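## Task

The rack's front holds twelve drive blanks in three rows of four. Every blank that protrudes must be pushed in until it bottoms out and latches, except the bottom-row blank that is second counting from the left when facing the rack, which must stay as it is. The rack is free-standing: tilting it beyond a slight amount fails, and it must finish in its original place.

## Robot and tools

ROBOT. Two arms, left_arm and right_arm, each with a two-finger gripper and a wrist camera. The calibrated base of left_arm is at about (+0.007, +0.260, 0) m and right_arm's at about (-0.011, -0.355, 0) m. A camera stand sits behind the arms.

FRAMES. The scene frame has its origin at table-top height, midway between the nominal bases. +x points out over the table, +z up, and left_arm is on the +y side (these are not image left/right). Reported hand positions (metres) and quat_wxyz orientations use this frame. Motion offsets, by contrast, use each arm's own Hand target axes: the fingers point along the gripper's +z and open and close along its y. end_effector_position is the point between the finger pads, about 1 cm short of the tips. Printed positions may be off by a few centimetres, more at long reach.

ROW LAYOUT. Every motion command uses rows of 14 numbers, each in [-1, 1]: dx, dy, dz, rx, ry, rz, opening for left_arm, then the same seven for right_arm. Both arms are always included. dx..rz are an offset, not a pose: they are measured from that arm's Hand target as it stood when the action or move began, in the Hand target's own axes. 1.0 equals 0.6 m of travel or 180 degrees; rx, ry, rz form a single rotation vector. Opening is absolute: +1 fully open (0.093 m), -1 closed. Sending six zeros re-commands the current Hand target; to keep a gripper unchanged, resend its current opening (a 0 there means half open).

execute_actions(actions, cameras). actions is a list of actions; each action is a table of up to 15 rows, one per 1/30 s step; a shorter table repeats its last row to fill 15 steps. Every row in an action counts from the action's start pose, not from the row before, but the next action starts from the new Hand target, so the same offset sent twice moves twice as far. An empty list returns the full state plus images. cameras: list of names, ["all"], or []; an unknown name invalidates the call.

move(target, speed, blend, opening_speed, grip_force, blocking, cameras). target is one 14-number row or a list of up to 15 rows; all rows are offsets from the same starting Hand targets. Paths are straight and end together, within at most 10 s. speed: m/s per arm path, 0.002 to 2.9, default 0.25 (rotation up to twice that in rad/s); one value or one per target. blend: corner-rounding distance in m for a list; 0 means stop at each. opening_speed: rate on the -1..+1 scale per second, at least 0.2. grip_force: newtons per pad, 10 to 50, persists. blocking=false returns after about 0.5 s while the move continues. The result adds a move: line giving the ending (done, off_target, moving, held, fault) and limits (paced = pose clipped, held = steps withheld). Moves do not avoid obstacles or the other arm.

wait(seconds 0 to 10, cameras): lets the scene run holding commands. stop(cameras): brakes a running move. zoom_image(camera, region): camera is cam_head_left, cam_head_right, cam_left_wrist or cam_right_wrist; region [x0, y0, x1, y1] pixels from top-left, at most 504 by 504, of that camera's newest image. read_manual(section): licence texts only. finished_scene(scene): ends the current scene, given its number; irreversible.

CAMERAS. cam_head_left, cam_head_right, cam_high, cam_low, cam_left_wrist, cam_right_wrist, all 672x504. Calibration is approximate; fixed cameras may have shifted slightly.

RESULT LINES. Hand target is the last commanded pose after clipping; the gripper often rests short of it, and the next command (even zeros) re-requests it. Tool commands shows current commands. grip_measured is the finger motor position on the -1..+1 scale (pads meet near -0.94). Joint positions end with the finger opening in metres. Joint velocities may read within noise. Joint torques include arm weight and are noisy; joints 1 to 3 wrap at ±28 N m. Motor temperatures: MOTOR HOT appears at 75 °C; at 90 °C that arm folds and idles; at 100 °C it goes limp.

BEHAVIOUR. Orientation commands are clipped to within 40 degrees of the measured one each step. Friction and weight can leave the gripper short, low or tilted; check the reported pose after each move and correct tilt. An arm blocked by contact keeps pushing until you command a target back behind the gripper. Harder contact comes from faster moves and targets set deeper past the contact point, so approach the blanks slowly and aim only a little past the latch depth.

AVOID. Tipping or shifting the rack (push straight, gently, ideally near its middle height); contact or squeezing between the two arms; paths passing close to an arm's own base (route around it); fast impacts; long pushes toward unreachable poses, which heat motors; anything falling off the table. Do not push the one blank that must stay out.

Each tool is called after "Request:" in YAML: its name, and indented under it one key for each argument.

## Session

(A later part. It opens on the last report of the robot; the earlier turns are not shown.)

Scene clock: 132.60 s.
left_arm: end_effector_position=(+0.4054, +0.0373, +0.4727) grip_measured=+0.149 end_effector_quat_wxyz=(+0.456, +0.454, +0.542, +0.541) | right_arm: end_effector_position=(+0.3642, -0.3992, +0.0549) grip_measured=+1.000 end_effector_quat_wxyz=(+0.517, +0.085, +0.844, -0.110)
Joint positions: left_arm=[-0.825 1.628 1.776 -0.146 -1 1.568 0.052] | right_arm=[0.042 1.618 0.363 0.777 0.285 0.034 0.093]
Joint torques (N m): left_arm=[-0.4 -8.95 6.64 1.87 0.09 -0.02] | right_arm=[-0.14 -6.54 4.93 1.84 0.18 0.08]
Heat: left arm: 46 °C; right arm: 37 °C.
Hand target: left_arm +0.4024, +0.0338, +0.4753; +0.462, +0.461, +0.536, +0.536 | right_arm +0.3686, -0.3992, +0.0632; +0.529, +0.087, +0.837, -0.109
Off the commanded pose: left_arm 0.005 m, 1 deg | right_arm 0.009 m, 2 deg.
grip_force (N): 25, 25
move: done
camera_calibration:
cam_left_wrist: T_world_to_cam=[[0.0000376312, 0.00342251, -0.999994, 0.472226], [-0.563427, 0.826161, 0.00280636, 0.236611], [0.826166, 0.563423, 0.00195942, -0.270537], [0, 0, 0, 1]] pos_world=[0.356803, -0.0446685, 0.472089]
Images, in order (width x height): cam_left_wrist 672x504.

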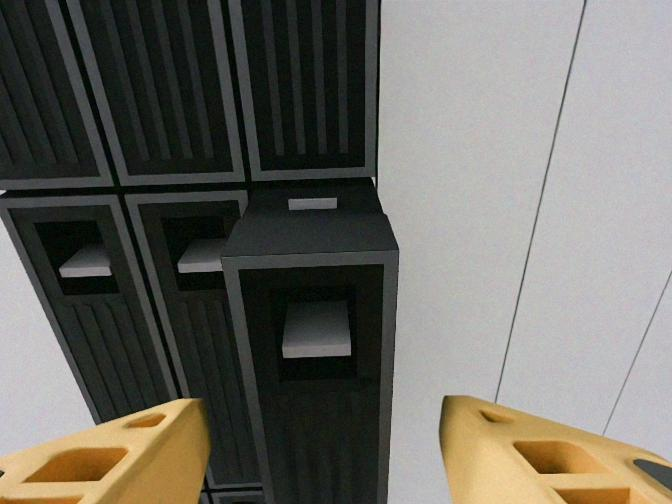

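Request:
move:
  target:
    - [0,0,-0.13,0,0,0,0.15,0,0,0,0,0,0,1]
    - [0.0271,0.05,-0.1,0,0,-0.5,-1,0,0,0,0,0,0,1]
    - [0.0271,0.05,-0.081,0,0,-0.5,-1,0,0,0,0,0,0,1]
  speed: 0.15
  grip_force: 50
  cameras: ["cam_left_wrist","cam_low","cam_head_right","cam_high"]

Scene clock: 142.57 s.
left_arm: end_effector_position=(+0.3472, +0.0478, +0.5044) grip_measured=-0.991 end_effector_quat_wxyz=(+0.706, -0.055, +0.704, +0.058) | right_arm: end_effector_position=(+0.3642, -0.3992, +0.0549) grip_measured=+1.000 end_effector_quat_wxyz=(+0.517, +0.085, +0.844, -0.110)
Joint positions: left_arm=[-0.942 1.508 1.791 -0.274 -1.104 0.012 0] | right_arm=[0.042 1.618 0.363 0.777 0.285 0.034 0.093]
Joint torques (N m): left_arm=[0.72 -4.3 8.17 1.73 0.06 -0.11] | right_arm=[0.01 -6.6 5 1.87 0.18 0.07]
Heat: left arm: 46 °C; right arm: 37 °C.
Hand target: left_arm +0.3519, +0.0427, +0.5052; +0.705, -0.053, +0.705, +0.052 | right_arm +0.3686, -0.3992, +0.0632; +0.529, +0.087, +0.837, -0.109
Off the commanded pose: left_arm 0.007 m, 1 deg | right_arm 0.009 m, 2 deg.
move: done
camera_calibration:
cam_left_wrist: T_world_to_cam=[[0.159947, -0.987057, -0.0116498, -0.00278665], [-0.405274, -0.0549021, -0.912545, 0.644003], [0.900094, 0.15068, -0.40881, -0.0272267], [0, 0, 0, 1]] pos_world=[0.28595, 0.036709, 0.576519]
Images, in order (width x height): cam_head_right 672x504, cam_high 672x504, cam_low 672x504, cam_left_wrist 672x504.

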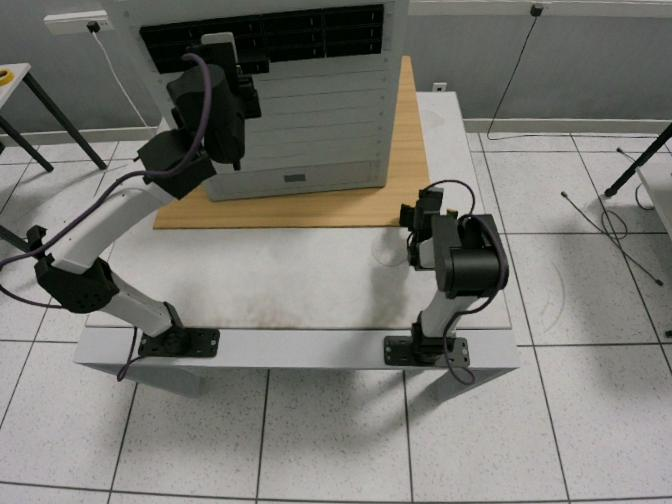

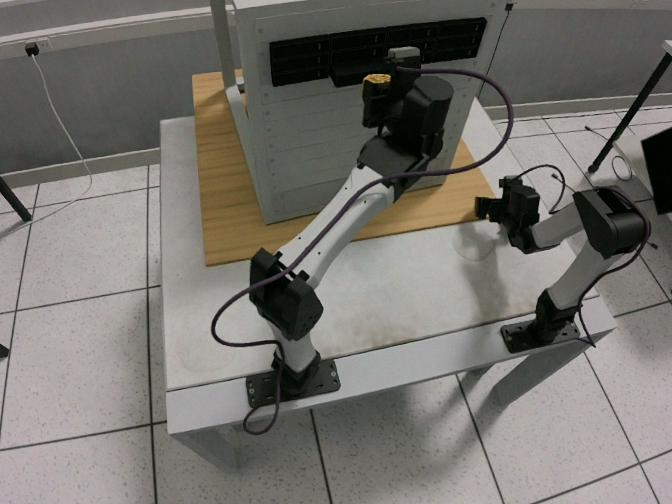

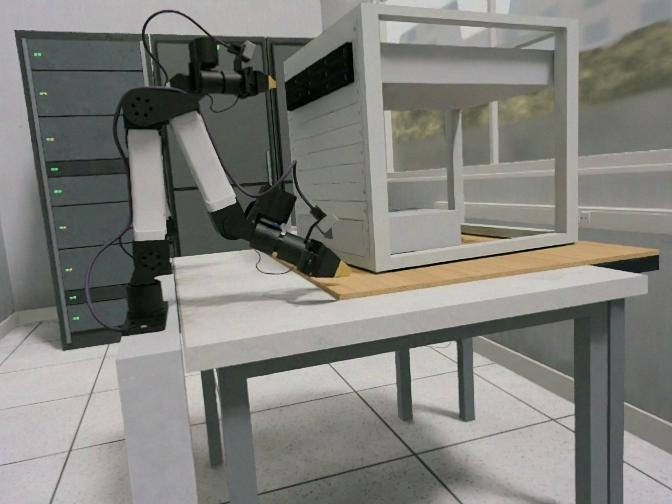

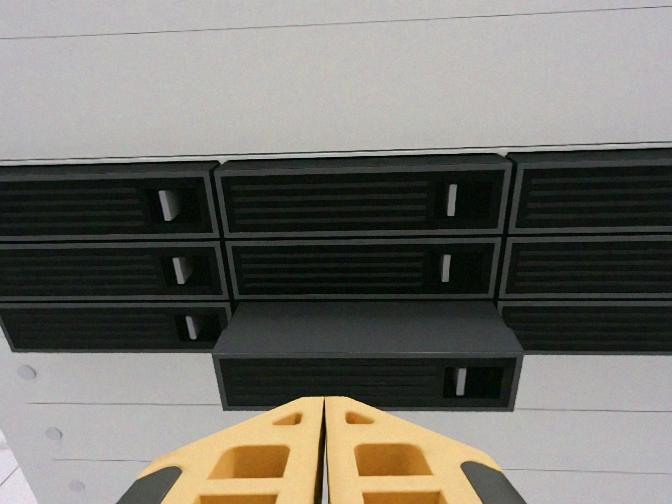

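Request:
zoom_image:
  camera: "cam_low"
  region: [260, 20, 400, 130]

Request:
zoom_image:
  camera: "cam_head_right"
  region: [120, 0, 420, 110]

Scaled by 3.600 from the camera's 672x504 image, which has a finer 960x720 frame.

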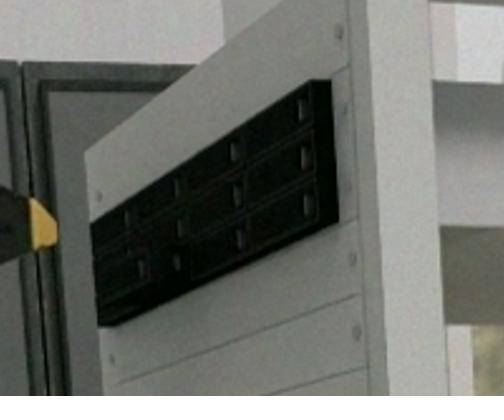

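Scaled by 1.680 from the camera's 672x504 image, which has a finer 960x720 frame.

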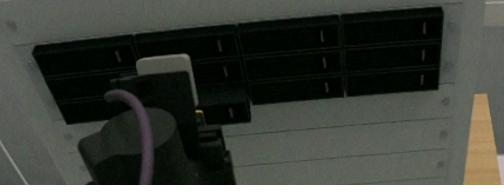

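Request:
finished_scene:
  scene: 2

The scene is finished: the task was done.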